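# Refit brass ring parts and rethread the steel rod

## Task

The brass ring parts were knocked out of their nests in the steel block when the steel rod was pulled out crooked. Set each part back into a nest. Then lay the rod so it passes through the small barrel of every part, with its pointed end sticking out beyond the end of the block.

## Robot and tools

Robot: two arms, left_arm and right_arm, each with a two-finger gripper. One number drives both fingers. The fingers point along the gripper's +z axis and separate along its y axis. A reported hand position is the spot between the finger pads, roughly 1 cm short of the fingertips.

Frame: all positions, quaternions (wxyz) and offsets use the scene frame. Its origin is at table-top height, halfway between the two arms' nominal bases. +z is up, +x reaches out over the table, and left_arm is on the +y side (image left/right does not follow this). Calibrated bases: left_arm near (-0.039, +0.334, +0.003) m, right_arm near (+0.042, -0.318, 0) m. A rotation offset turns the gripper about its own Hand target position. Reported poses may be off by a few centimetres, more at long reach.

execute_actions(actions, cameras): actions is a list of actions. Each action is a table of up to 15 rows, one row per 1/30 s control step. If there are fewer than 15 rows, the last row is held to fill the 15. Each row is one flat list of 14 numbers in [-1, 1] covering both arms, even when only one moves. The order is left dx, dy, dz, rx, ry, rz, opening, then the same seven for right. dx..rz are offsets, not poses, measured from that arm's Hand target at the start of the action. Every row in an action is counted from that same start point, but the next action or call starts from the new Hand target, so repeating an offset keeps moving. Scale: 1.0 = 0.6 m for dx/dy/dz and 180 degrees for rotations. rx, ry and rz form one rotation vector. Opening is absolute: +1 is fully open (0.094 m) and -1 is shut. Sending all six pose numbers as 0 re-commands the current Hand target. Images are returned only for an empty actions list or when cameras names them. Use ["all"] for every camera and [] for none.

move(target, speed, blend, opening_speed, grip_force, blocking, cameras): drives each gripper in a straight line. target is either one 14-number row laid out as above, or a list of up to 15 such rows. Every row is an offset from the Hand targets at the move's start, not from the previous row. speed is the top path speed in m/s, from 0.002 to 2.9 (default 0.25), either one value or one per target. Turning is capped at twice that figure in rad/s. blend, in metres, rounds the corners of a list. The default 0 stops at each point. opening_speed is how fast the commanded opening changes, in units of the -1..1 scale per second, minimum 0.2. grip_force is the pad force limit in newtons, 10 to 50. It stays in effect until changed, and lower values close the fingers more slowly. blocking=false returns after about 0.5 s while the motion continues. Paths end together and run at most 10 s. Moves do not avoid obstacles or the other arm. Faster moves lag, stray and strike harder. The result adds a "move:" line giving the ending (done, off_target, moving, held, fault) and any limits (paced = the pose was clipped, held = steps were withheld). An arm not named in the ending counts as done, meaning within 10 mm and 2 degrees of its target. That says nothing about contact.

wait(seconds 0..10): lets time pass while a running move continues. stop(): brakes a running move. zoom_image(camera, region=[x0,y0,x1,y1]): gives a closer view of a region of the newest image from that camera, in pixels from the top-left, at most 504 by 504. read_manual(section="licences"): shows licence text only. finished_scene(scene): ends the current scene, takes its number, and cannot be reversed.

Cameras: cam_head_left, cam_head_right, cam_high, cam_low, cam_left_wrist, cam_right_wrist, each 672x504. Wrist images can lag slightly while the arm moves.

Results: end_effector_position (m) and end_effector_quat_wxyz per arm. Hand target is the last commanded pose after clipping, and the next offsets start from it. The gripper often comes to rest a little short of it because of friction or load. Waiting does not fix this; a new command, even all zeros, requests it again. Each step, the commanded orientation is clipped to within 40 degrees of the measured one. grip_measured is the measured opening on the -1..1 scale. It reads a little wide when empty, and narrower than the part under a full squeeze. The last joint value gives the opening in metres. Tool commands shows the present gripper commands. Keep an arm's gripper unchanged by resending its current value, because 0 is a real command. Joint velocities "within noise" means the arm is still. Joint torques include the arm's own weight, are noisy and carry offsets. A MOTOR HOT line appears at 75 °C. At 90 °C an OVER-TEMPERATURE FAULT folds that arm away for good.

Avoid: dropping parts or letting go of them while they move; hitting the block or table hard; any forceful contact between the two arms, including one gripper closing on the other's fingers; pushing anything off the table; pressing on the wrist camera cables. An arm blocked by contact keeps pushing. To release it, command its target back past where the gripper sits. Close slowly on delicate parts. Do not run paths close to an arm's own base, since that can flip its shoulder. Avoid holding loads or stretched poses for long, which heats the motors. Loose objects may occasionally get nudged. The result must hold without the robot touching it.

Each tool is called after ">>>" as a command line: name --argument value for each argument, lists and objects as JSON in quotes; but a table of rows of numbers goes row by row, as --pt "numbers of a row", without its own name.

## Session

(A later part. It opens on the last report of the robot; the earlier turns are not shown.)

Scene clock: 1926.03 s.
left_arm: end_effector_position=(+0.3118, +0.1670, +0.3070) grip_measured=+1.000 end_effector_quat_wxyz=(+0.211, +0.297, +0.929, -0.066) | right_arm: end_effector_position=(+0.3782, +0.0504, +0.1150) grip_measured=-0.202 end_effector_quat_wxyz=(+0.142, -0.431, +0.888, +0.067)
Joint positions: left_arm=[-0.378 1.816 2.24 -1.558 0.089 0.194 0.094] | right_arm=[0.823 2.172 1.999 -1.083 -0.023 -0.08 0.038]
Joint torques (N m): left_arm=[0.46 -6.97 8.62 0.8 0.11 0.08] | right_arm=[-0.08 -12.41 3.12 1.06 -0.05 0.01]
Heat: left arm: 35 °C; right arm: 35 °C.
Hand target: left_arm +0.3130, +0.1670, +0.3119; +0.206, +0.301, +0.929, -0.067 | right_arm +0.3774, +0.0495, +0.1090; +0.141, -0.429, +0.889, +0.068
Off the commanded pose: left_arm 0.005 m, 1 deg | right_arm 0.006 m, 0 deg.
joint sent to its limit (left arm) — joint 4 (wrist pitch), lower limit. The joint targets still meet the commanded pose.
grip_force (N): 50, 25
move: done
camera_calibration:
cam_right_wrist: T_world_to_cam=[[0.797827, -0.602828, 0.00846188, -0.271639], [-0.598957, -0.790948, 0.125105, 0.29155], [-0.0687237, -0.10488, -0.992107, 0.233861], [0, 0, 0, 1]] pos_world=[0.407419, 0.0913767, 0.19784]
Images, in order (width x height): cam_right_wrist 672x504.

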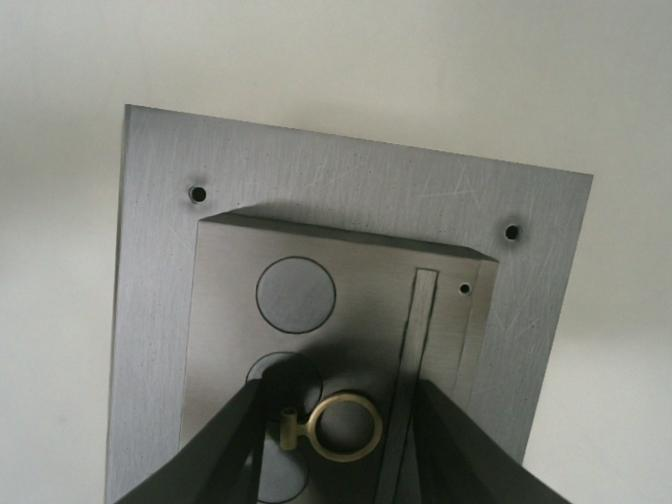

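>>> move --pt "0 0 0 0 0 0 1 0.0082 0.0137 0.0328 0 0 0 -0.2" --pt "0 0 0 0 0 0 1 -0.0048 -0.0013 0.015 0 0 0 -0.2" --speed 0.08 --cameras '["cam_right_wrist"]'

>>> zoom_image --camera "cam_right_wrist" --region '[240, 350, 440, 490]'

Scene clock: 1934.43 s.
left_arm: end_effector_position=(+0.3118, +0.1670, +0.3070) grip_measured=+1.000 end_effector_quat_wxyz=(+0.211, +0.297, +0.929, -0.066) | right_arm: end_effector_position=(+0.3762, +0.0491, +0.1154) grip_measured=-0.201 end_effector_quat_wxyz=(+0.136, -0.430, +0.890, +0.065)
Joint positions: left_arm=[-0.378 1.816 2.24 -1.558 0.089 0.194 0.094] | right_arm=[0.824 2.178 2.015 -1.107 -0.022 -0.075 0.038]
Joint torques (N m): left_arm=[0.47 -6.95 8.62 0.81 0.11 0.09] | right_arm=[0.13 -13.67 3.48 0.96 -0.04 0]
Heat: left arm: 35 °C; right arm: 37 °C.
Hand target: left_arm +0.3130, +0.1670, +0.3119; +0.206, +0.301, +0.929, -0.067 | right_arm +0.3745, +0.0488, +0.1180; +0.141, -0.429, +0.889, +0.068
Off the commanded pose: left_arm 0.005 m, 1 deg | right_arm 0.003 m, 1 deg.
joint sent to its limit (left arm) — joint 4 (wrist pitch), lower limit. The joint targets still meet the commanded pose.
grip_force (N): 50, 25
move: done
camera_calibration:
cam_right_wrist: T_world_to_cam=[[0.795972, -0.605297, 0.00668867, -0.269794], [-0.600141, -0.78765, 0.13942, 0.287803], [-0.0791224, -0.114989, -0.990211, 0.238182], [0, 0, 0, 1]] pos_world=[0.406316, 0.0907708, 0.197529]
Images, in order (width x height): cam_right_wrist 672x504.

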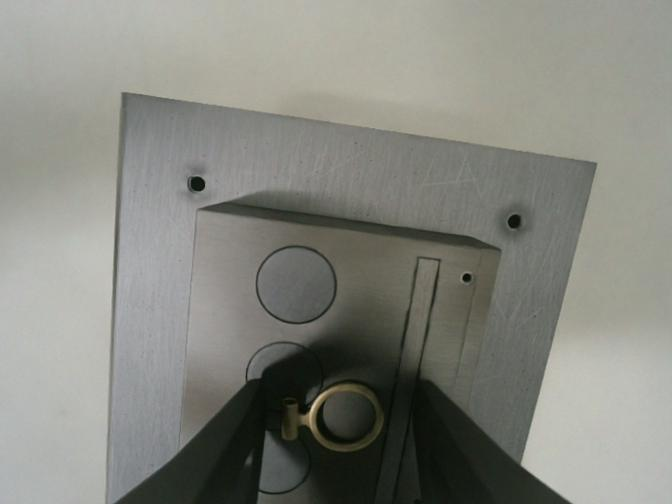

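Scaled by 2.520.

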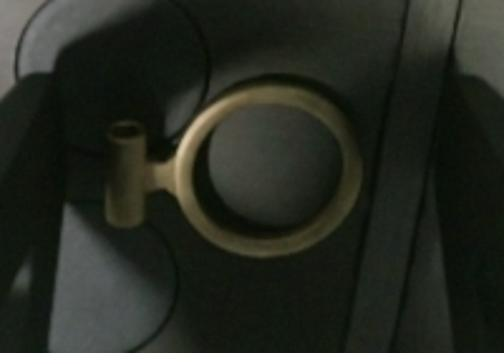

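>>> move --pt "0 0 0 0 0 0 1 0 0 0 0 0 0 -0.46" --speed 0.05 --opening_speed 0.25 --cameras '["cam_right_wrist"]'

>>> zoom_image --camera "cam_right_wrist" --region '[240, 350, 440, 490]'

Scene clock: 1942.90 s.
left_arm: end_effector_position=(+0.3118, +0.1670, +0.3070) grip_measured=+1.000 end_effector_quat_wxyz=(+0.211, +0.297, +0.929, -0.066) | right_arm: end_effector_position=(+0.3758, +0.0498, +0.1155) grip_measured=-0.455 end_effector_quat_wxyz=(+0.135, -0.431, +0.890, +0.067)
Joint positions: left_arm=[-0.378 1.816 2.24 -1.558 0.089 0.194 0.094] | right_arm=[0.824 2.178 2.015 -1.106 -0.026 -0.075 0.026]
Joint torques (N m): left_arm=[0.43 -6.97 8.66 0.81 0.12 0.09] | right_arm=[0.13 -13.64 3.48 0.95 -0.02 0]
Motor temperatures (°C): left_arm=[22 29 35 29 23 21 21] | right_arm=[25 40 33 25 24 24 21]
Heat: left arm: 35 °C; right arm: 40 °C.
Hand target: left_arm +0.3130, +0.1670, +0.3119; +0.206, +0.301, +0.929, -0.067 | right_arm +0.3745, +0.0487, +0.1180; +0.141, -0.430, +0.889, +0.068
Off the commanded pose: left_arm 0.005 m, 1 deg | right_arm 0.003 m, 1 deg.
joint sent to its limit (left arm) — joint 4 (wrist pitch), lower limit. The joint targets still meet the commanded pose.
grip_force (N): 50, 25
move: done
camera_calibration:
cam_right_wrist: T_world_to_cam=[[0.796762, -0.604287, 0.0028194, -0.268899], [-0.598823, -0.788914, 0.137931, 0.287864], [-0.0811258, -0.111587, -0.990438, 0.238964], [0, 0, 0, 1]] pos_world=[0.406014, 0.0912729, 0.197731]
Images, in order (width x height): cam_right_wrist 672x504.

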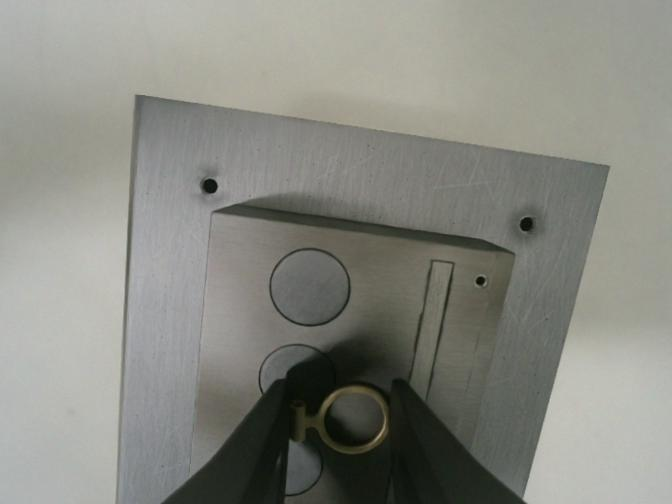

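Scaled by 2.520.

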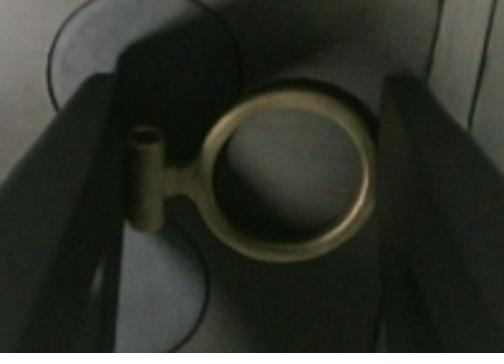

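>>> move --pt "0 0 0 0 0 0 1 0 0 0 0 0 0 -0.56" --speed 0.05 --opening_speed 0.2 --cameras '["cam_right_wrist"]'

>>> zoom_image --camera "cam_right_wrist" --region '[240, 350, 440, 490]'

Scene clock: 1948.07 s.
left_arm: end_effector_position=(+0.3118, +0.1670, +0.3070) grip_measured=+1.000 end_effector_quat_wxyz=(+0.211, +0.297, +0.929, -0.066) | right_arm: end_effector_position=(+0.3758, +0.0498, +0.1155) grip_measured=-0.484 end_effector_quat_wxyz=(+0.135, -0.431, +0.890, +0.067)
Joint positions: left_arm=[-0.378 1.816 2.24 -1.558 0.089 0.194 0.094] | right_arm=[0.824 2.178 2.015 -1.105 -0.026 -0.075 0.024]
Joint torques (N m): left_arm=[0.47 -6.97 8.68 0.81 0.11 0.11] | right_arm=[0.13 -13.64 3.48 0.95 -0.01 0.01]
Heat: left arm: 35 °C; right arm: 41 °C.
Hand target: left_arm +0.3130, +0.1670, +0.3119; +0.206, +0.301, +0.929, -0.067 | right_arm +0.3745, +0.0488, +0.1180; +0.141, -0.430, +0.889, +0.068
Off the commanded pose: left_arm 0.005 m, 1 deg | right_arm 0.003 m, 1 deg.
joint sent to its limit (left arm) — joint 4 (wrist pitch), lower limit. The joint targets still meet the commanded pose.
grip_force (N): 50, 25
move: done
camera_calibration:
cam_right_wrist: T_world_to_cam=[[0.796712, -0.604353, 0.00280877, -0.26895], [-0.598918, -0.788907, 0.137564, 0.288034], [-0.0809217, -0.111281, -0.990489, 0.238871], [0, 0, 0, 1]] pos_world=[0.406114, 0.091273, 0.197731]
Images, in order (width x height): cam_right_wrist 672x504.

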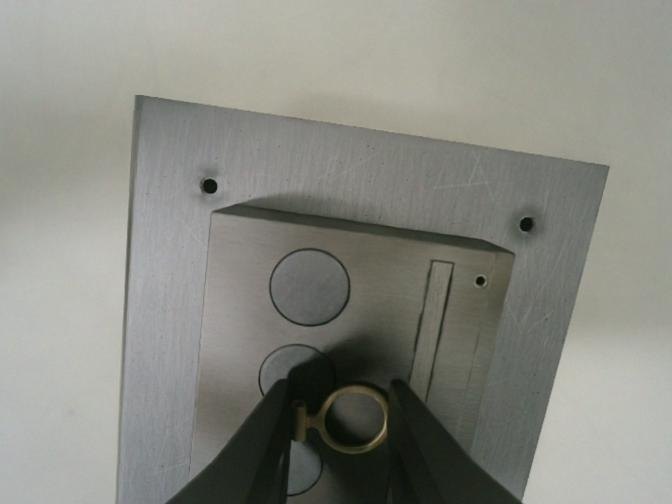

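Scaled by 2.520.

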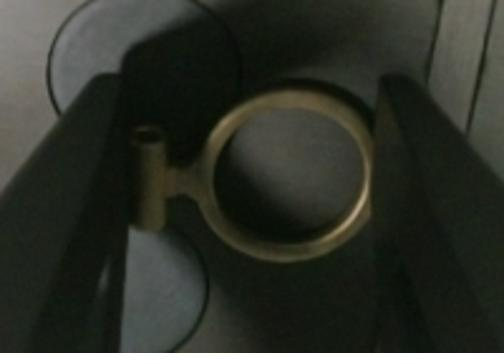

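>>> move --pt "0 0 0 0 0 0 1 0 0 0.06 0 0 0 -0.56" --speed 0.08 --cameras '["cam_right_wrist"]'

Scene clock: 1951.53 s.
left_arm: end_effector_position=(+0.3117, +0.1670, +0.3070) grip_measured=+1.000 end_effector_quat_wxyz=(+0.211, +0.297, +0.929, -0.066) | right_arm: end_effector_position=(+0.3739, +0.0473, +0.1494) grip_measured=-0.484 end_effector_quat_wxyz=(+0.139, -0.430, +0.889, +0.067)
Joint positions: left_arm=[-0.378 1.816 2.24 -1.558 0.089 0.194 0.094] | right_arm=[0.824 2.178 2.149 -1.232 -0.024 -0.075 0.024]
Joint torques (N m): left_arm=[0.44 -6.97 8.64 0.8 0.11 0.09] | right_arm=[0.12 -11.51 7.12 0.7 -0.03 0.01]
Heat: left arm: 35 °C; right arm: 41 °C.
Hand target: left_arm +0.3130, +0.1669, +0.3119; +0.206, +0.301, +0.929, -0.067 | right_arm +0.3745, +0.0488, +0.1540; +0.141, -0.430, +0.889, +0.068
Off the commanded pose: left_arm 0.005 m, 1 deg | right_arm 0.005 m, 0 deg.
joint sent to its limit (left arm) — joint 4 (wrist pitch), lower limit. The joint targets still meet the commanded pose.
grip_force (N): 50, 25
move: done
camera_calibration:
cam_right_wrist: T_world_to_cam=[[0.796385, -0.604767, 0.00530256, -0.269299], [-0.600119, -0.789117, 0.130967, 0.281627], [-0.0750199, -0.107482, -0.991373, 0.26982], [0, 0, 0, 1]] pos_world=[0.403718, 0.0883746, 0.232036]
Images, in order (width x height): cam_right_wrist 672x504.

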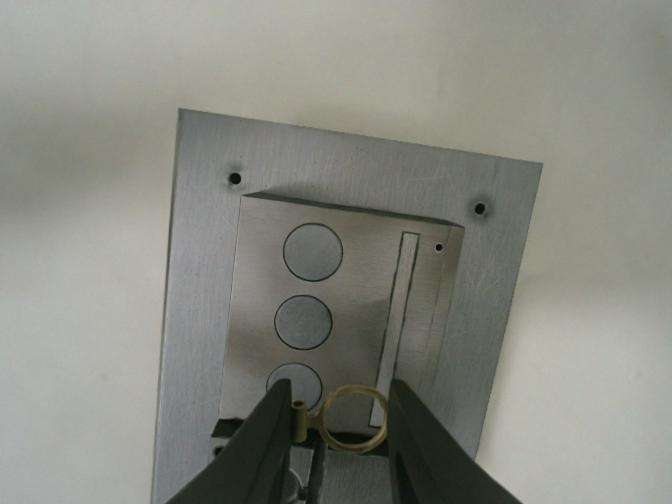

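>>> move --pt "0 0 0 0 0 0 1 0 0 0.05 0 0 0 -0.56" --pt "0 0 0 0 0 0 1 -0.2325 -0.3563 0.02 0 0 0 -0.56" --pt "0 0 0 0 0 0 1 -0.2325 -0.3563 -0.195 0 0 0 -0.56" --speed '[0.2,0.3,0.15]' --blend '[0.02,0.02,0]' --cameras '["cam_right_wrist"]'

Scene clock: 1966.13 s.
left_arm: end_effector_position=(+0.3116, +0.1667, +0.3070) grip_measured=+1.000 end_effector_quat_wxyz=(+0.210, +0.298, +0.929, -0.067) | right_arm: end_effector_position=(+0.2349, -0.1671, +0.0419) grip_measured=-0.484 end_effector_quat_wxyz=(+0.141, -0.428, +0.890, +0.062)
Joint positions: left_arm=[-0.378 1.816 2.24 -1.558 0.091 0.194 0.094] | right_arm=[0.603 1.239 0.644 -0.676 -0.079 -0.284 0.024]
Joint torques (N m): left_arm=[0.44 -6.97 8.62 0.8 0.11 0.1] | right_arm=[-0.31 -2.19 4.05 1.02 -0.19 -0.06]
Heat: left arm: 35 °C; right arm: 41 °C.
Hand target: left_arm +0.3130, +0.1670, +0.3119; +0.206, +0.301, +0.929, -0.067 | right_arm +0.2351, -0.1651, +0.0371; +0.141, -0.429, +0.889, +0.068
Off the commanded pose: left_arm 0.005 m, 1 deg | right_arm 0.005 m, 1 deg.
joint sent to its limit (left arm) — joint 4 (wrist pitch), lower limit. The joint targets still meet the commanded pose.
grip_force (N): 50, 25
move: done; blend cut to 0.015 m at target 1
camera_calibration:
cam_right_wrist: T_world_to_cam=[[0.792767, -0.609312, 0.0161163, -0.287962], [-0.605797, -0.784723, 0.131228, 0.0452311], [-0.0673119, -0.113796, -0.991221, 0.126842], [0, 0, 0, 1]] pos_world=[0.264225, -0.12553, 0.124434]
Images, in order (width x height): cam_right_wrist 672x504.

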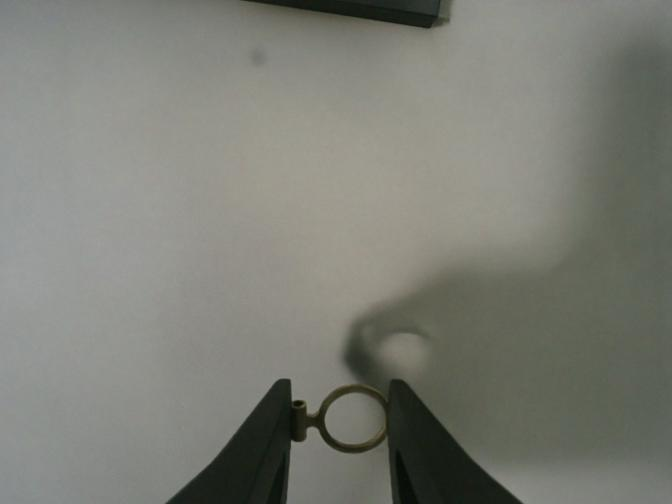

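>>> move --pt "0 0 0 0 0 0 1 0 0 -0.038 0 0 0 -0.56" --speed 0.08 --cameras '["cam_right_wrist"]'

>>> zoom_image --camera "cam_right_wrist" --region '[240, 340, 440, 480]'

Scene clock: 1970.47 s.
left_arm: end_effector_position=(+0.3116, +0.1667, +0.3070) grip_measured=+1.000 end_effector_quat_wxyz=(+0.210, +0.298, +0.929, -0.067) | right_arm: end_effector_position=(+0.2355, -0.1665, +0.0188) grip_measured=-0.484 end_effector_quat_wxyz=(+0.141, -0.428, +0.890, +0.062)
Joint positions: left_arm=[-0.378 1.816 2.24 -1.558 0.091 0.194 0.094] | right_arm=[0.603 1.29 0.579 -0.561 -0.079 -0.284 0.024]
Joint torques (N m): left_arm=[0.46 -7.01 8.66 0.81 0.1 0.09] | right_arm=[-0.29 -2.58 3.71 1.05 -0.18 -0.06]
Heat: left arm: 35 °C; right arm: 39 °C.
Hand target: left_arm +0.3130, +0.1670, +0.3119; +0.206, +0.301, +0.929, -0.067 | right_arm +0.2350, -0.1651, +0.0142; +0.141, -0.429, +0.889, +0.068
Off the commanded pose: left_arm 0.005 m, 1 deg | right_arm 0.005 m, 1 deg.
joint sent to its limit (left arm) — joint 4 (wrist pitch), lower limit. The joint targets still meet the commanded pose.
grip_force (N): 50, 25
move: done
camera_calibration:
cam_right_wrist: T_world_to_cam=[[0.792872, -0.609195, 0.0153471, -0.287775], [-0.605502, -0.784726, 0.132565, 0.0488644], [-0.0687144, -0.1144, -0.991056, 0.104328], [0, 0, 0, 1]] pos_world=[0.264925, -0.125031, 0.101333]
Images, in order (width x height): cam_right_wrist 672x504.

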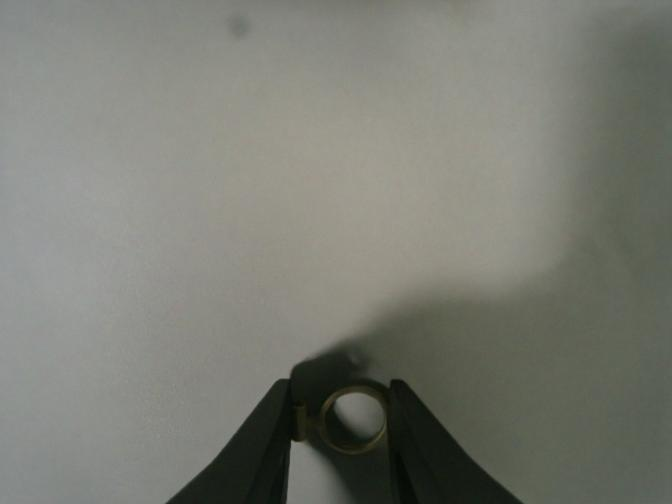

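Scaled by 2.520.

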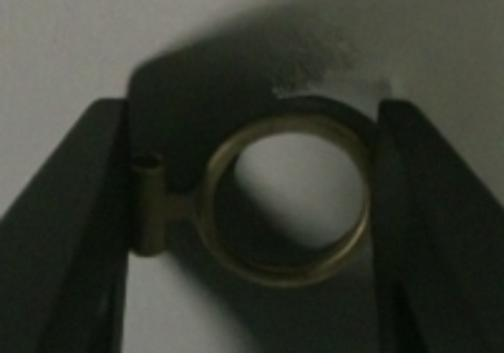

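>>> move --pt "0 0 0 0 0 0 1 0 0 -0.005 0 0 0 -0.56" --speed 0.05 --cameras '["cam_right_wrist"]'

>>> zoom_image --camera "cam_right_wrist" --region '[240, 340, 440, 480]'

Scene clock: 1974.83 s.
left_arm: end_effector_position=(+0.3116, +0.1667, +0.3070) grip_measured=+1.000 end_effector_quat_wxyz=(+0.210, +0.298, +0.929, -0.067) | right_arm: end_effector_position=(+0.2359, -0.1662, +0.0179) grip_measured=-0.484 end_effector_quat_wxyz=(+0.143, -0.428, +0.890, +0.063)
Joint positions: left_arm=[-0.378 1.816 2.24 -1.558 0.091 0.194 0.094] | right_arm=[0.603 1.291 0.574 -0.551 -0.079 -0.284 0.024]
Joint torques (N m): left_arm=[0.47 -6.95 8.66 0.82 0.11 0.09] | right_arm=[-0.31 -2.13 3.49 1.12 -0.18 -0.07]
Heat: left arm: 35 °C; right arm: 38 °C.
Hand target: left_arm +0.3130, +0.1670, +0.3119; +0.206, +0.301, +0.929, -0.067 | right_arm +0.2351, -0.1650, +0.0113; +0.141, -0.429, +0.889, +0.068
Off the commanded pose: left_arm 0.005 m, 1 deg | right_arm 0.007 m, 1 deg.
joint sent to its limit (left arm) — joint 4 (wrist pitch), lower limit. The joint targets still meet the commanded pose.
grip_force (N): 50, 25
move: done
camera_calibration:
cam_right_wrist: T_world_to_cam=[[0.792902, -0.609132, 0.0162918, -0.287896], [-0.605817, -0.785149, 0.128555, 0.049671], [-0.0655153, -0.111801, -0.991569, 0.103201], [0, 0, 0, 1]] pos_world=[0.265126, -0.124829, 0.100636]
Images, in order (width x height): cam_right_wrist 672x504.

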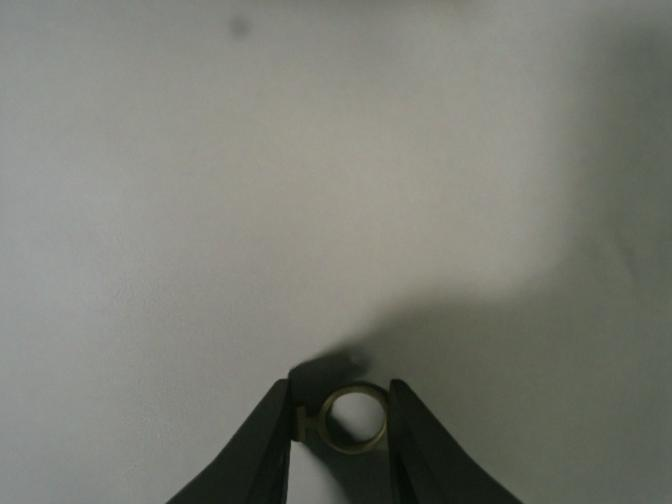

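Scaled by 2.520.

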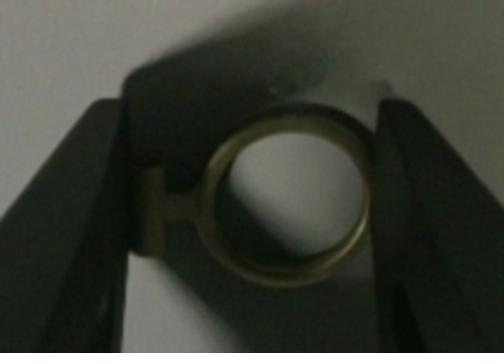

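>>> move --pt "0 0 0 0 0 0 1 0 0 0.0 0 0 0 -0.34" --pt "0 0 0 0 0 0 1 0 0 0.09 0 0 0 -0.34" --pt "0 0 0 0 0 0 1 0.0082 -0.0173 0.085 -0.0008 0.1103 -0.4912 -0.4" --pt "0 0 0 0 0 0 1 0.0082 -0.0173 0.048 -0.0008 0.1103 -0.4912 -0.4" --speed '[0.05,0.1,0.4,0.15]' --blend '[0,0.01,0.01,0]' --opening_speed 0.3 --cameras '["cam_right_wrist"]'

Scene clock: 1995.87 s.
left_arm: end_effector_position=(+0.3116, +0.1667, +0.3070) grip_measured=+1.000 end_effector_quat_wxyz=(+0.210, +0.298, +0.929, -0.067) | right_arm: end_effector_position=(+0.2393, -0.1741, +0.0461) grip_measured=-0.398 end_effector_quat_wxyz=(+0.008, +0.320, +0.947, +0.019)
Joint positions: left_arm=[-0.378 1.816 2.24 -1.558 0.091 0.194 0.094] | right_arm=[0.62 1.482 0.898 -0.946 -0.01 1.27 0.028]
Joint torques (N m): left_arm=[0.49 -6.99 8.68 0.8 0.1 0.08] | right_arm=[-0.4 -4 3.74 0.57 -0.01 0.05]
Motor temperatures (°C): left_arm=[22 29 35 29 23 21 21] | right_arm=[25 34 33 25 24 24 21]
Heat: left arm: 35 °C; right arm: 34 °C.
Hand target: left_arm +0.3130, +0.1670, +0.3119; +0.206, +0.301, +0.929, -0.067 | right_arm +0.2400, -0.1754, +0.0401; +0.007, +0.325, +0.945, +0.016
Off the commanded pose: left_arm 0.005 m, 1 deg | right_arm 0.006 m, 1 deg.
joint sent to its limit (left arm) — joint 4 (wrist pitch), lower limit. The joint targets still meet the commanded pose.
grip_force (N): 50, 25
move: done; blend cut to 0 m at target 3
camera_calibration:
cam_right_wrist: T_world_to_cam=[[-0.589125, -0.8069, -0.0429383, 0.00321364], [-0.742339, 0.519469, 0.423185, 0.288008], [-0.319163, 0.281184, -0.905025, 0.255561], [0, 0, 0, 1]] pos_world=[0.297258, -0.218878, 0.109546]
Images, in order (width x height): cam_right_wrist 672x504.

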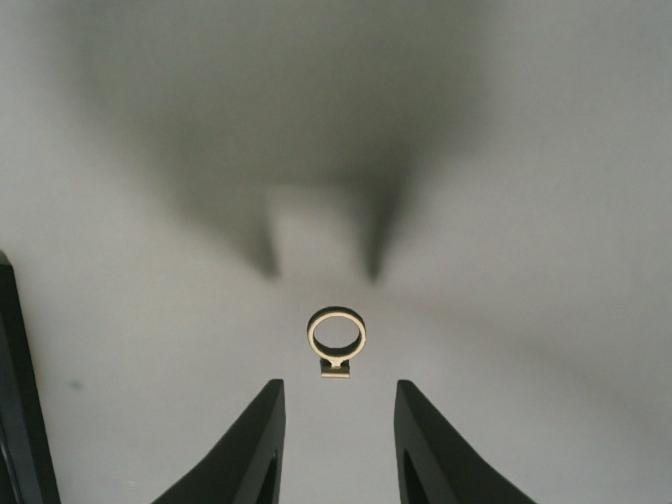

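>>> move --pt "0 0 0 0 0 0 1 0.0015 0.0009 -0.0527 0 0 0 -0.4" --speed 0.1 --cameras '["cam_right_wrist"]'

>>> zoom_image --camera "cam_right_wrist" --region '[230, 340, 450, 494]'

Scene clock: 2004.23 s.
left_arm: end_effector_position=(+0.3116, +0.1667, +0.3070) grip_measured=+1.000 end_effector_quat_wxyz=(+0.210, +0.298, +0.929, -0.067) | right_arm: end_effector_position=(+0.2418, -0.1718, +0.0158) grip_measured=-0.398 end_effector_quat_wxyz=(+0.009, +0.320, +0.947, +0.022)
Joint positions: left_arm=[-0.378 1.816 2.24 -1.558 0.091 0.194 0.094] | right_arm=[0.62 1.541 0.821 -0.805 -0.011 1.27 0.028]
Joint torques (N m): left_arm=[0.44 -6.98 8.72 0.8 0.1 0.08] | right_arm=[-0.43 -4.1 3.22 0.57 0.01 0.05]
Heat: left arm: 35 °C; right arm: 33 °C.
Hand target: left_arm +0.3130, +0.1670, +0.3119; +0.206, +0.301, +0.929, -0.067 | right_arm +0.2409, -0.1748, +0.0084; +0.007, +0.325, +0.946, +0.016
Off the commanded pose: left_arm 0.005 m, 1 deg | right_arm 0.008 m, 1 deg.
joint sent to its limit (left arm) — joint 4 (wrist pitch), lower limit. The joint targets still meet the commanded pose.
grip_force (N): 50, 25
move: done
camera_calibration:
cam_right_wrist: T_world_to_cam=[[-0.588945, -0.806689, -0.0489572, 0.00527377], [-0.743858, 0.5174, 0.423051, 0.301568], [-0.31594, 0.285571, -0.904782, 0.228306], [0, 0, 0, 1]] pos_world=[0.299561, -0.216975, 0.079247]
Images, in order (width x height): cam_right_wrist 672x504.

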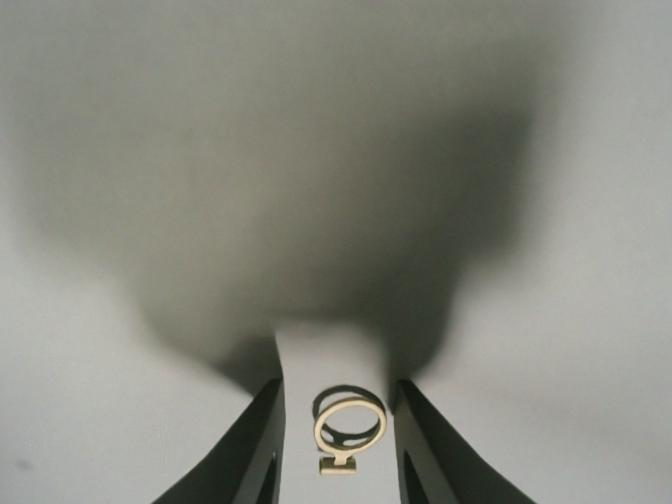

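Scaled by 2.291.

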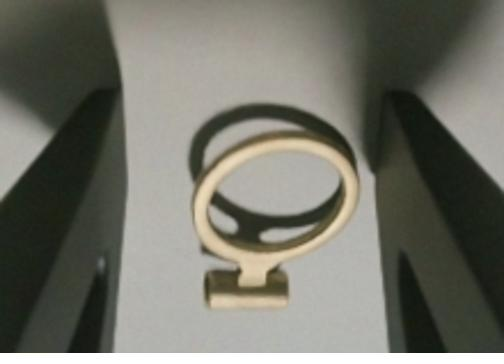

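>>> wait --seconds 0.3 --cameras '["cam_right_wrist"]'

>>> zoom_image --camera "cam_right_wrist" --region '[230, 340, 450, 494]'

Scene clock: 2009.80 s.
left_arm: end_effector_position=(+0.3116, +0.1667, +0.3070) grip_measured=+1.000 end_effector_quat_wxyz=(+0.210, +0.298, +0.929, -0.067) | right_arm: end_effector_position=(+0.2419, -0.1718, +0.0158) grip_measured=-0.398 end_effector_quat_wxyz=(+0.009, +0.320, +0.947, +0.022)
Joint positions: left_arm=[-0.378 1.816 2.24 -1.558 0.091 0.194 0.094] | right_arm=[0.62 1.541 0.821 -0.804 -0.011 1.27 0.028]
Joint torques (N m): left_arm=[0.47 -6.95 8.61 0.8 0.1 0.1] | right_arm=[-0.42 -4.08 3.23 0.54 0.01 0.04]
Heat: left arm: 35 °C; right arm: 32 °C.
Hand target: left_arm +0.3130, +0.1670, +0.3119; +0.206, +0.301, +0.929, -0.067 | right_arm +0.2409, -0.1748, +0.0084; +0.007, +0.325, +0.946, +0.016
Tool commands: left_gripper/opening=+1.0 right_gripper/opening=-0.4
Off the commanded pose: left_arm 0.005 m, 1 deg | right_arm 0.008 m, 1 deg.
grip_force (N): 50, 25
wait: 0.30 s; at rest from the start
camera_calibration:
cam_right_wrist: T_world_to_cam=[[-0.588901, -0.806697, -0.0493494, 0.005349], [-0.744016, 0.51727, 0.422933, 0.301671], [-0.315652, 0.285782, -0.904816, 0.2283], [0, 0, 0, 1]] pos_world=[0.299661, -0.216974, 0.0792472]
Images, in order (width x height): cam_right_wrist 672x504.

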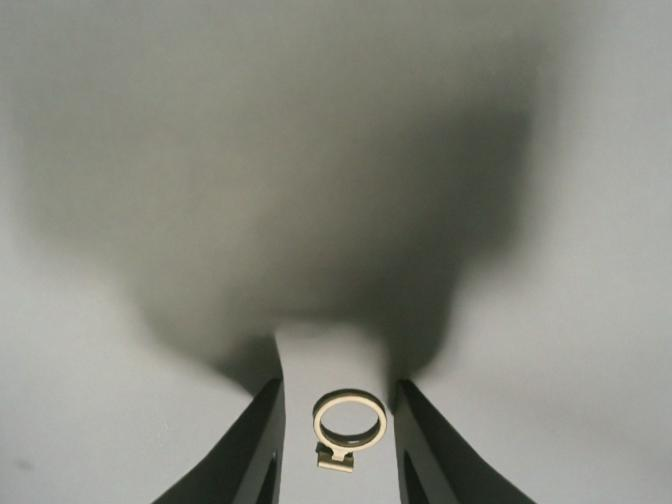

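Scaled by 2.291.

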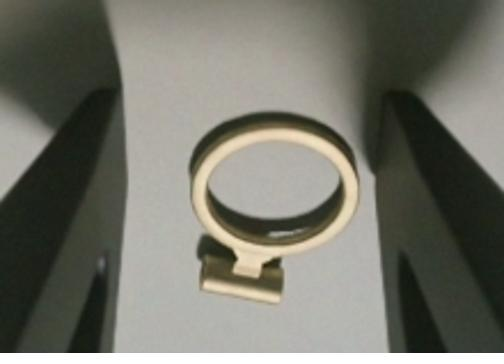

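>>> move --pt "0 0 0 0 0 0 1 0 0 0.02 0 0 0 -0.35" --pt "0 0 0 0 0 0 1 -0.0093 0.0002 0.02 0 0 -0.1056 -0.35" --pt "0 0 0 0 0 0 1 -0.0093 0.0002 0.003 0 0 -0.1056 -0.35" --speed 0.12 --cameras '["cam_right_wrist"]'

>>> zoom_image --camera "cam_right_wrist" --region '[230, 340, 450, 494]'

Scene clock: 2027.27 s.
left_arm: end_effector_position=(+0.3116, +0.1667, +0.3070) grip_measured=+1.000 end_effector_quat_wxyz=(+0.210, +0.298, +0.929, -0.067) | right_arm: end_effector_position=(+0.2373, -0.1713, +0.0147) grip_measured=-0.351 end_effector_quat_wxyz=(+0.003, +0.476, +0.879, +0.018)
Joint positions: left_arm=[-0.378 1.816 2.24 -1.558 0.091 0.194 0.094] | right_arm=[0.633 1.541 0.817 -0.811 -0.011 1.623 0.03]
Joint torques (N m): left_arm=[0.47 -7.04 8.64 0.81 0.11 0.08] | right_arm=[0.5 -5.55 2.7 0.51 0.11 0.04]
Heat: left arm: 35 °C; right arm: 32 °C.
Hand target: left_arm +0.3130, +0.1670, +0.3119; +0.206, +0.301, +0.929, -0.067 | right_arm +0.2353, -0.1748, +0.0102; +0.010, +0.477, +0.879, +0.014
Off the commanded pose: left_arm 0.005 m, 1 deg | right_arm 0.006 m, 1 deg.
joint sent to its limit (left arm) — joint 4 (wrist pitch), lower limit. The joint targets still meet the commanded pose.
grip_force (N): 50, 25
move: done
camera_calibration:
cam_right_wrist: T_world_to_cam=[[-0.825278, -0.563559, -0.0363068, 0.100568], [-0.520077, 0.733399, 0.437774, 0.282162], [-0.220084, 0.380167, -0.898352, 0.219077], [0, 0, 0, 1]] pos_world=[0.277958, -0.233548, 0.0769359]
Images, in order (width x height): cam_right_wrist 672x504.

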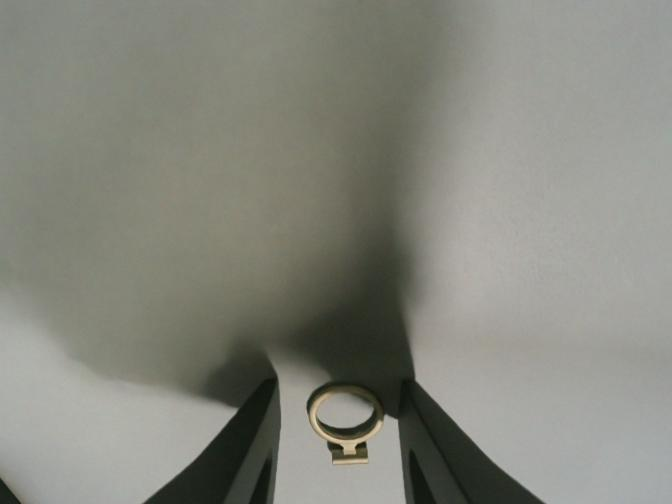

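Scaled by 2.291.

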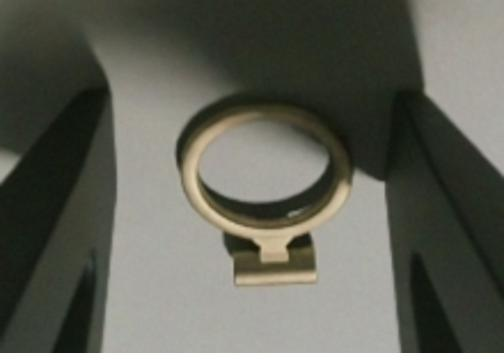

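>>> move --pt "0 0 0 0 0 0 1 -0.002 0.003 -0.001 0 0 0 -0.4" --pt "0 0 0 0 0 0 1 -0.002 0.003 -0.001 0 0 0 -0.7" --speed 0.06 --opening_speed 0.3 --cameras '["cam_right_wrist"]'

>>> zoom_image --camera "cam_right_wrist" --region '[230, 340, 450, 494]'

Scene clock: 2035.20 s.
left_arm: end_effector_position=(+0.3116, +0.1667, +0.3070) grip_measured=+1.000 end_effector_quat_wxyz=(+0.210, +0.298, +0.929, -0.067) | right_arm: end_effector_position=(+0.2371, -0.1711, +0.0147) grip_measured=-0.620 end_effector_quat_wxyz=(+0.006, +0.477, +0.879, +0.017)
Joint positions: left_arm=[-0.378 1.816 2.24 -1.558 0.091 0.194 0.094] | right_arm=[0.641 1.541 0.817 -0.811 -0.002 1.633 0.018]
Joint torques (N m): left_arm=[0.47 -6.97 8.62 0.8 0.09 0.08] | right_arm=[0.65 -5.44 2.63 0.53 0.05 0.05]
Heat: left arm: 35 °C; right arm: 32 °C.
Hand target: left_arm +0.3130, +0.1670, +0.3119; +0.206, +0.301, +0.929, -0.067 | right_arm +0.2341, -0.1729, +0.0096; +0.009, +0.477, +0.879, +0.014
Off the commanded pose: left_arm 0.005 m, 1 deg | right_arm 0.006 m, 0 deg.
joint sent to its limit (left arm) — joint 4 (wrist pitch), lower limit. The joint targets still meet the commanded pose.
grip_force (N): 50, 25
move: done
camera_calibration:
cam_right_wrist: T_world_to_cam=[[-0.826127, -0.562296, -0.0365621, 0.100981], [-0.520901, 0.737344, 0.4301, 0.282894], [-0.214885, 0.374363, -0.902041, 0.216754], [0, 0, 0, 1]] pos_world=[0.27736, -0.232953, 0.0775406]
Images, in order (width x height): cam_right_wrist 672x504.

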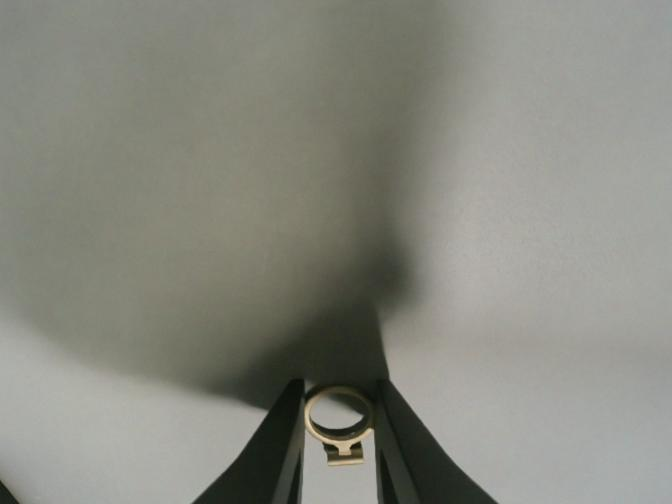

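Scaled by 2.291.

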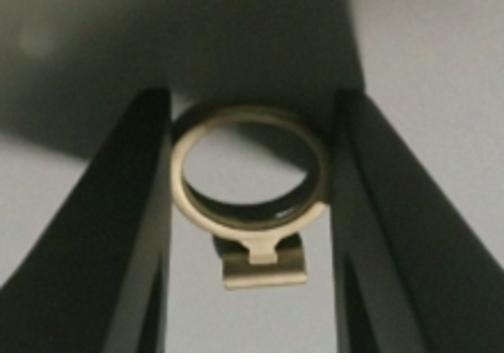

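>>> move --pt "0 0 0 0 0 0 1 0.003 0.003 0.03 0 0 0 -0.7" --pt "0 0 0 0 0 0 1 0.003 0.003 0.25 0 0 0 -0.7" --pt "0 0 0 0 0 0 1 0.08 0.18 0.265 0 0 0.572 -0.7" --pt "0 0 0 0 0 0 1 0.1507 0.3382 0.2373 0.026 0.0199 -0.9636 -0.7" --speed '[0.06,0.25,0.3,0.25]' --blend '[0.004,0.03,0.03,0]' --cameras '["cam_right_wrist"]'

>>> zoom_image --camera "cam_right_wrist" --region '[200, 250, 480, 486]'

Scene clock: 2064.50 s.
left_arm: end_effector_position=(+0.3085, +0.1680, +0.3055) grip_measured=+1.000 end_effector_quat_wxyz=(+0.203, +0.300, +0.930, -0.066) | right_arm: end_effector_position=(+0.3275, +0.0260, +0.1589) grip_measured=-0.623 end_effector_quat_wxyz=(-0.051, +0.899, -0.434, +0.016)
Joint positions: left_arm=[-0.378 1.816 2.24 -1.573 0.091 0.198 0.094] | right_arm=[0.88 2.227 2.311 -1.547 0.006 -1.365 0.018]
Joint torques (N m): left_arm=[0.44 -6.99 8.62 0.91 0.1 0.05] | right_arm=[0.87 -9.5 6.56 0.31 -0.05 -0.07]
Heat: left arm: 35 °C; right arm: 33 °C.
Hand target: left_arm +0.3130, +0.1670, +0.3119; +0.206, +0.302, +0.929, -0.067 | right_arm +0.3245, +0.0300, +0.1520; -0.016, +0.904, -0.427, +0.005
Off the commanded pose: left_arm 0.008 m, 0 deg | right_arm 0.008 m, 4 deg.
joint read past its limit (left arm) — joint 4 (wrist pitch), lower limit.
joint sent to its limit (left arm) — joint 4 (wrist pitch), lower limit. The joint targets still meet the commanded pose.
joint sent to its limit (right arm) — joint 4 (wrist pitch), lower limit. The joint targets are off in orientation, not in position.
grip_force (N): 50, 25
move: off_target (right_arm)
camera_calibration:
cam_right_wrist: T_world_to_cam=[[0.766039, 0.634141, 0.105119, -0.283368], [0.546863, -0.728888, 0.411901, -0.186095], [0.337823, -0.258047, -0.905145, 0.128368], [0, 0, 0, 1]] pos_world=[0.275474, 0.0771775, 0.222631]
Images, in order (width x height): cam_right_wrist 672x504.

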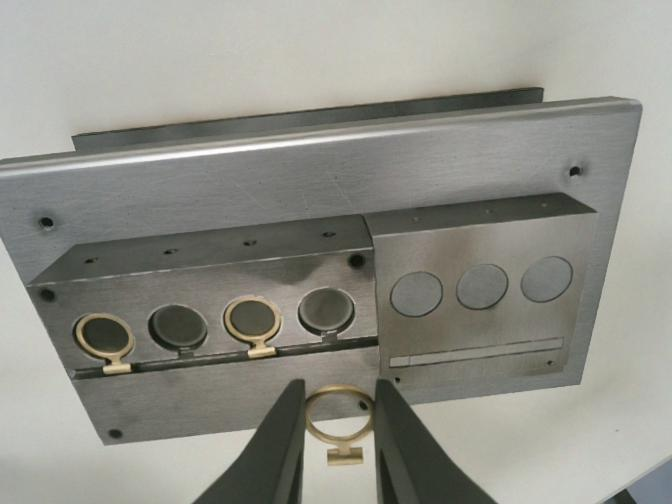

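Scaled by 1.800.

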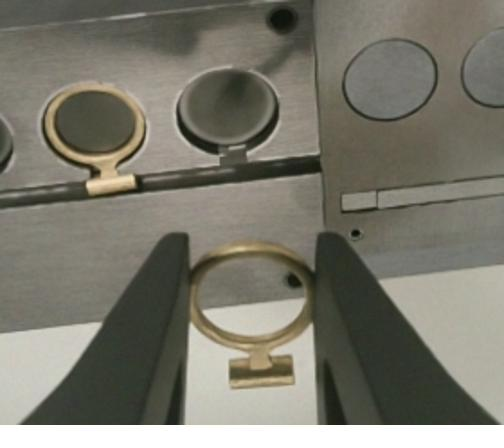

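>>> move --pt "-0.1 0.12 0.04 0 0 0 1 0 0 0 0 0 0 -0.7" --speed 0.15 --cameras '["cam_head_right"]'

Scene clock: 2080.70 s.
left_arm: end_effector_position=(+0.2556, +0.2385, +0.3385) grip_measured=+1.000 end_effector_quat_wxyz=(+0.253, +0.292, +0.920, -0.061) | right_arm: end_effector_position=(+0.3257, +0.0276, +0.1589) grip_measured=-0.623 end_effector_quat_wxyz=(-0.051, +0.901, -0.430, +0.016)
Joint positions: left_arm=[-0.197 1.507 2.01 -1.57 0.159 0.348 0.094] | right_arm=[0.885 2.227 2.311 -1.547 0.007 -1.367 0.018]
Joint torques (N m): left_arm=[0.59 -5.27 4.16 0.99 0.18 0.1] | right_arm=[0.36 -9.5 6.56 0.31 -0.06 -0.08]
Heat: left arm: 35 °C; right arm: 33 °C.
Hand target: left_arm +0.2529, +0.2390, +0.3359; +0.206, +0.301, +0.929, -0.067 | right_arm +0.3244, +0.0301, +0.1520; -0.016, +0.904, -0.427, +0.005
Off the commanded pose: left_arm 0.004 m, 6 deg | right_arm 0.007 m, 4 deg.
joint sent to its limit (left arm) — joint 4 (wrist pitch), lower limit. The joint targets are off in orientation, not in position.
joint sent to its limit (right arm) — joint 4 (wrist pitch), lower limit. The joint targets are off in orientation, not in position.
grip_force (N): 50, 25
move: off_target (left_arm, right_arm)
Images, in order (width x height): cam_head_right 672x504.

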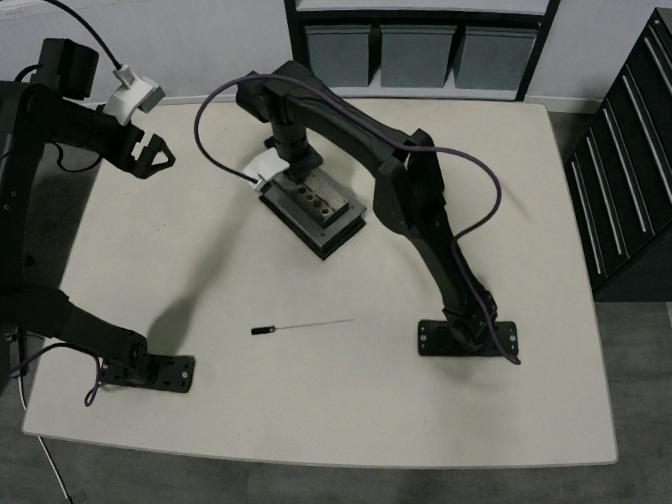

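>>> move --pt "0 0 0 0 0 0 1 0 0 -0.06 0 0 0 -0.7" --speed 0.12 --cameras '["cam_right_wrist"]'

>>> zoom_image --camera "cam_right_wrist" --region '[200, 290, 480, 486]'

Scene clock: 2087.30 s.
left_arm: end_effector_position=(+0.2556, +0.2384, +0.3385) grip_measured=+1.000 end_effector_quat_wxyz=(+0.253, +0.292, +0.920, -0.061) | right_arm: end_effector_position=(+0.3247, +0.0264, +0.1298) grip_measured=-0.623 end_effector_quat_wxyz=(-0.026, +0.902, -0.431, +0.010)
Joint positions: left_arm=[-0.197 1.507 2.01 -1.57 0.159 0.349 0.094] | right_arm=[0.885 2.251 2.236 -1.501 0.007 -1.367 0.018]
Joint torques (N m): left_arm=[0.61 -5.27 4.26 1.01 0.2 0.09] | right_arm=[0.36 -10.07 4.1 0.52 -0.06 -0.08]
Heat: left arm: 34 °C; right arm: 33 °C.
Hand target: left_arm +0.2529, +0.2390, +0.3359; +0.206, +0.301, +0.929, -0.067 | right_arm +0.3244, +0.0301, +0.1159; -0.016, +0.904, -0.427, +0.005
Off the commanded pose: left_arm 0.004 m, 6 deg | right_arm 0.014 m, 1 deg.
joint sent to its limit (left arm) — joint 4 (wrist pitch), lower limit. The joint targets are off in orientation, not in position.
grip_force (N): 50, 25
move: off_target (left_arm, right_arm)
camera_calibration:
cam_right_wrist: T_world_to_cam=[[0.763335, 0.643806, 0.0532307, -0.271041], [0.566676, -0.706885, 0.423311, -0.18085], [0.310158, -0.292963, -0.904419, 0.112943], [0, 0, 0, 1]] pos_world=[0.274348, 0.079746, 0.193131]
Images, in order (width x height): cam_right_wrist 672x504.

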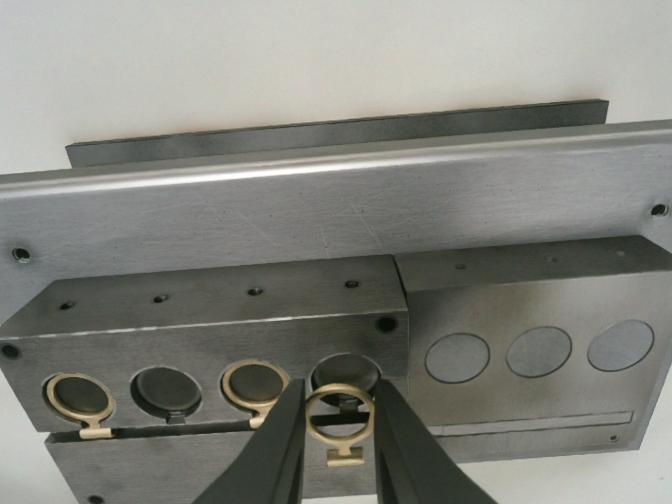

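Scaled by 1.800.

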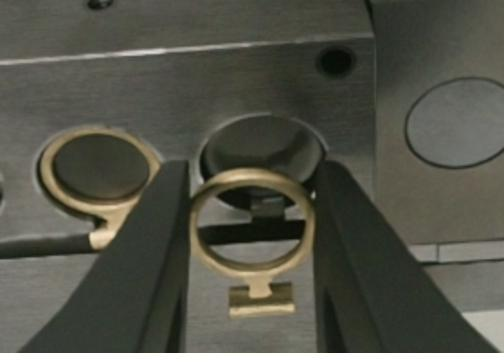

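>>> move --pt "0 0 0 0 0 0 1 0.0023 0.0015 -0.0123 0 0 0 -0.7" --speed 0.06 --cameras '["cam_right_wrist"]'

>>> zoom_image --camera "cam_right_wrist" --region '[240, 350, 440, 490]'

Scene clock: 2097.70 s.
left_arm: end_effector_position=(+0.2556, +0.2384, +0.3385) grip_measured=+1.000 end_effector_quat_wxyz=(+0.253, +0.292, +0.920, -0.061) | right_arm: end_effector_position=(+0.3263, +0.0284, +0.1242) grip_measured=-0.623 end_effector_quat_wxyz=(-0.028, +0.902, -0.431, +0.010)
Joint positions: left_arm=[-0.197 1.507 2.01 -1.57 0.159 0.349 0.094] | right_arm=[0.885 2.251 2.213 -1.473 0.007 -1.368 0.018]
Joint torques (N m): left_arm=[0.55 -5.3 4.26 1.01 0.19 0.1] | right_arm=[0.24 -10 3.81 0.54 -0.06 -0.09]
Heat: left arm: 33 °C; right arm: 34 °C.
Hand target: left_arm +0.2529, +0.2390, +0.3359; +0.206, +0.301, +0.929, -0.067 | right_arm +0.3257, +0.0309, +0.1085; -0.016, +0.904, -0.427, +0.005
Off the commanded pose: left_arm 0.004 m, 6 deg | right_arm 0.016 m, 2 deg.
joint sent to its limit (left arm) — joint 4 (wrist pitch), lower limit. The joint targets are off in orientation, not in position.
grip_force (N): 50, 25
move: off_target (left_arm, right_arm)
camera_calibration:
cam_right_wrist: T_world_to_cam=[[0.762938, 0.64382, 0.0584928, -0.273788], [0.565443, -0.708433, 0.422371, -0.177428], [0.313369, -0.289168, -0.904534, 0.106769], [0, 0, 0, 1]] pos_world=[0.275751, 0.0814486, 0.187531]
Images, in order (width x height): cam_right_wrist 672x504.

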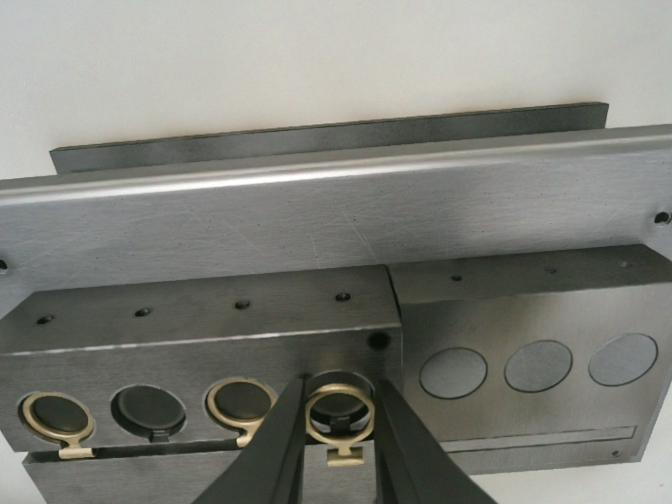

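Scaled by 2.520.

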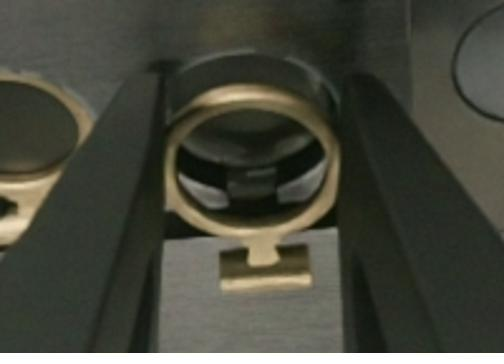

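>>> move --pt "0 0 0 0 0 0 1 0.0018 -0.0013 -0.009 0 0 -0.021 -0.7" --speed 0.05 --cameras '["cam_right_wrist"]'

>>> zoom_image --camera "cam_right_wrist" --region '[240, 350, 440, 490]'

Scene clock: 2120.40 s.
left_arm: end_effector_position=(+0.2556, +0.2384, +0.3385) grip_measured=+1.000 end_effector_quat_wxyz=(+0.253, +0.292, +0.920, -0.061) | right_arm: end_effector_position=(+0.3264, +0.0278, +0.1199) grip_measured=-0.623 end_effector_quat_wxyz=(-0.026, +0.890, -0.454, +0.010)
Joint positions: left_arm=[-0.197 1.507 2.01 -1.57 0.159 0.349 0.094] | right_arm=[0.885 2.251 2.196 -1.461 0.009 -1.315 0.018]
Joint torques (N m): left_arm=[0.57 -5.26 4.16 1.01 0.19 0.09] | right_arm=[0.06 -10.28 3.11 0.63 -0.06 0.02]
Heat: left arm: 32 °C; right arm: 36 °C.
Hand target: left_arm +0.2529, +0.2390, +0.3359; +0.206, +0.301, +0.929, -0.067 | right_arm +0.3269, +0.0302, +0.1032; -0.016, +0.890, -0.456, +0.006
Off the commanded pose: left_arm 0.004 m, 6 deg | right_arm 0.017 m, 1 deg.
joint sent to its limit (left arm) — joint 4 (wrist pitch), lower limit. The joint targets are off in orientation, not in position.
grip_force (N): 50, 25
move: off_target (left_arm, right_arm)
camera_calibration:
cam_right_wrist: T_world_to_cam=[[0.795972, 0.602926, 0.0539332, -0.282299], [0.528852, -0.735988, 0.422654, -0.163343], [0.294523, -0.307898, -0.904685, 0.109395], [0, 0, 0, 1]] pos_world=[0.278867, 0.0836698, 0.183231]
Images, in order (width x height): cam_right_wrist 672x504.

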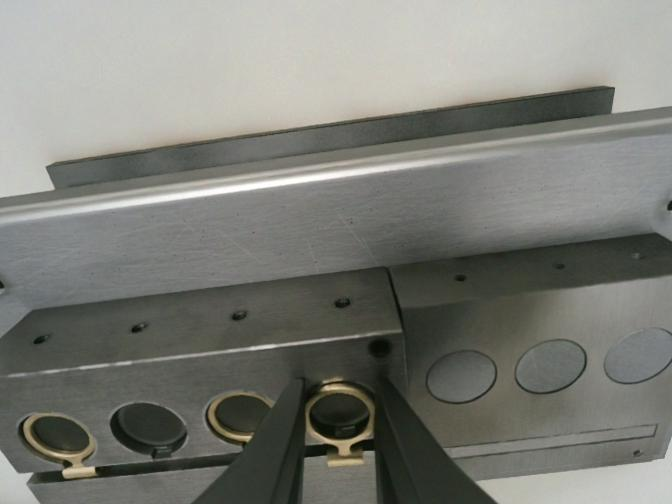

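Scaled by 2.520.

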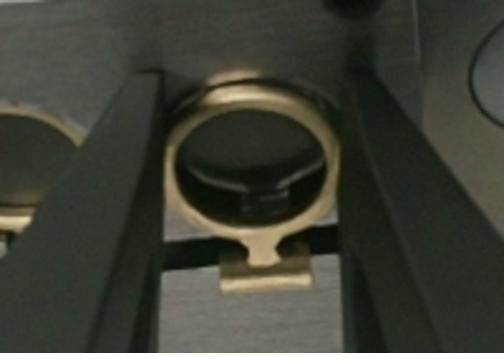

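>>> move --pt "0 0 0 0 0 0 1 0 0 -0.003 0 0 0 -0.7" --pt "0 0 0 0 0 0 1 0 0 -0.003 0 0 0 -0.5" --speed 0.05 --opening_speed 0.2 --cameras '["cam_right_wrist"]'

>>> zoom_image --camera "cam_right_wrist" --region '[240, 350, 440, 490]'

Scene clock: 2129.70 s.
left_arm: end_effector_position=(+0.2556, +0.2384, +0.3385) grip_measured=+1.000 end_effector_quat_wxyz=(+0.253, +0.292, +0.920, -0.061) | right_arm: end_effector_position=(+0.3280, +0.0291, +0.1195) grip_measured=-0.502 end_effector_quat_wxyz=(-0.029, +0.890, -0.455, +0.012)
Joint positions: left_arm=[-0.197 1.507 2.01 -1.57 0.159 0.349 0.094] | right_arm=[0.885 2.251 2.194 -1.451 0.011 -1.314 0.023]
Joint torques (N m): left_arm=[0.61 -5.24 4.21 0.99 0.2 0.09] | right_arm=[0.06 -10.39 2.65 0.62 -0.08 0.02]
Heat: left arm: 32 °C; right arm: 37 °C.
Hand target: left_arm +0.2529, +0.2390, +0.3359; +0.206, +0.301, +0.929, -0.067 | right_arm +0.3268, +0.0301, +0.1013; -0.016, +0.890, -0.456, +0.006
Off the commanded pose: left_arm 0.004 m, 6 deg | right_arm 0.018 m, 2 deg.
joint sent to its limit (left arm) — joint 4 (wrist pitch), lower limit. The joint targets are off in orientation, not in position.
grip_force (N): 50, 25
move: off_target (left_arm, right_arm); target 2's new opening was sent with right_arm's hand 0.018 m and 1 deg from that target
camera_calibration:
cam_right_wrist: T_world_to_cam=[[0.796168, 0.601904, 0.0618681, -0.285315], [0.525352, -0.738374, 0.422859, -0.161811], [0.300202, -0.304164, -0.904081, 0.10691], [0, 0, 0, 1]] pos_world=[0.280072, 0.0847732, 0.18273]
Images, in order (width x height): cam_right_wrist 672x504.

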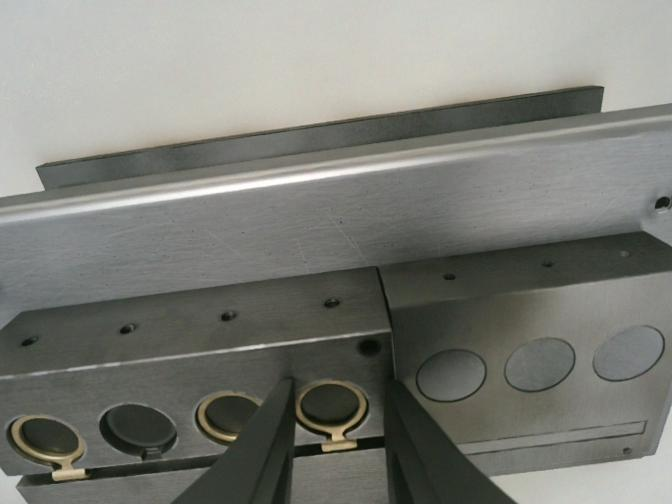

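Scaled by 2.520.

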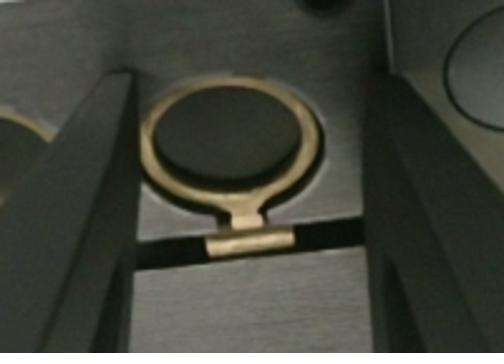

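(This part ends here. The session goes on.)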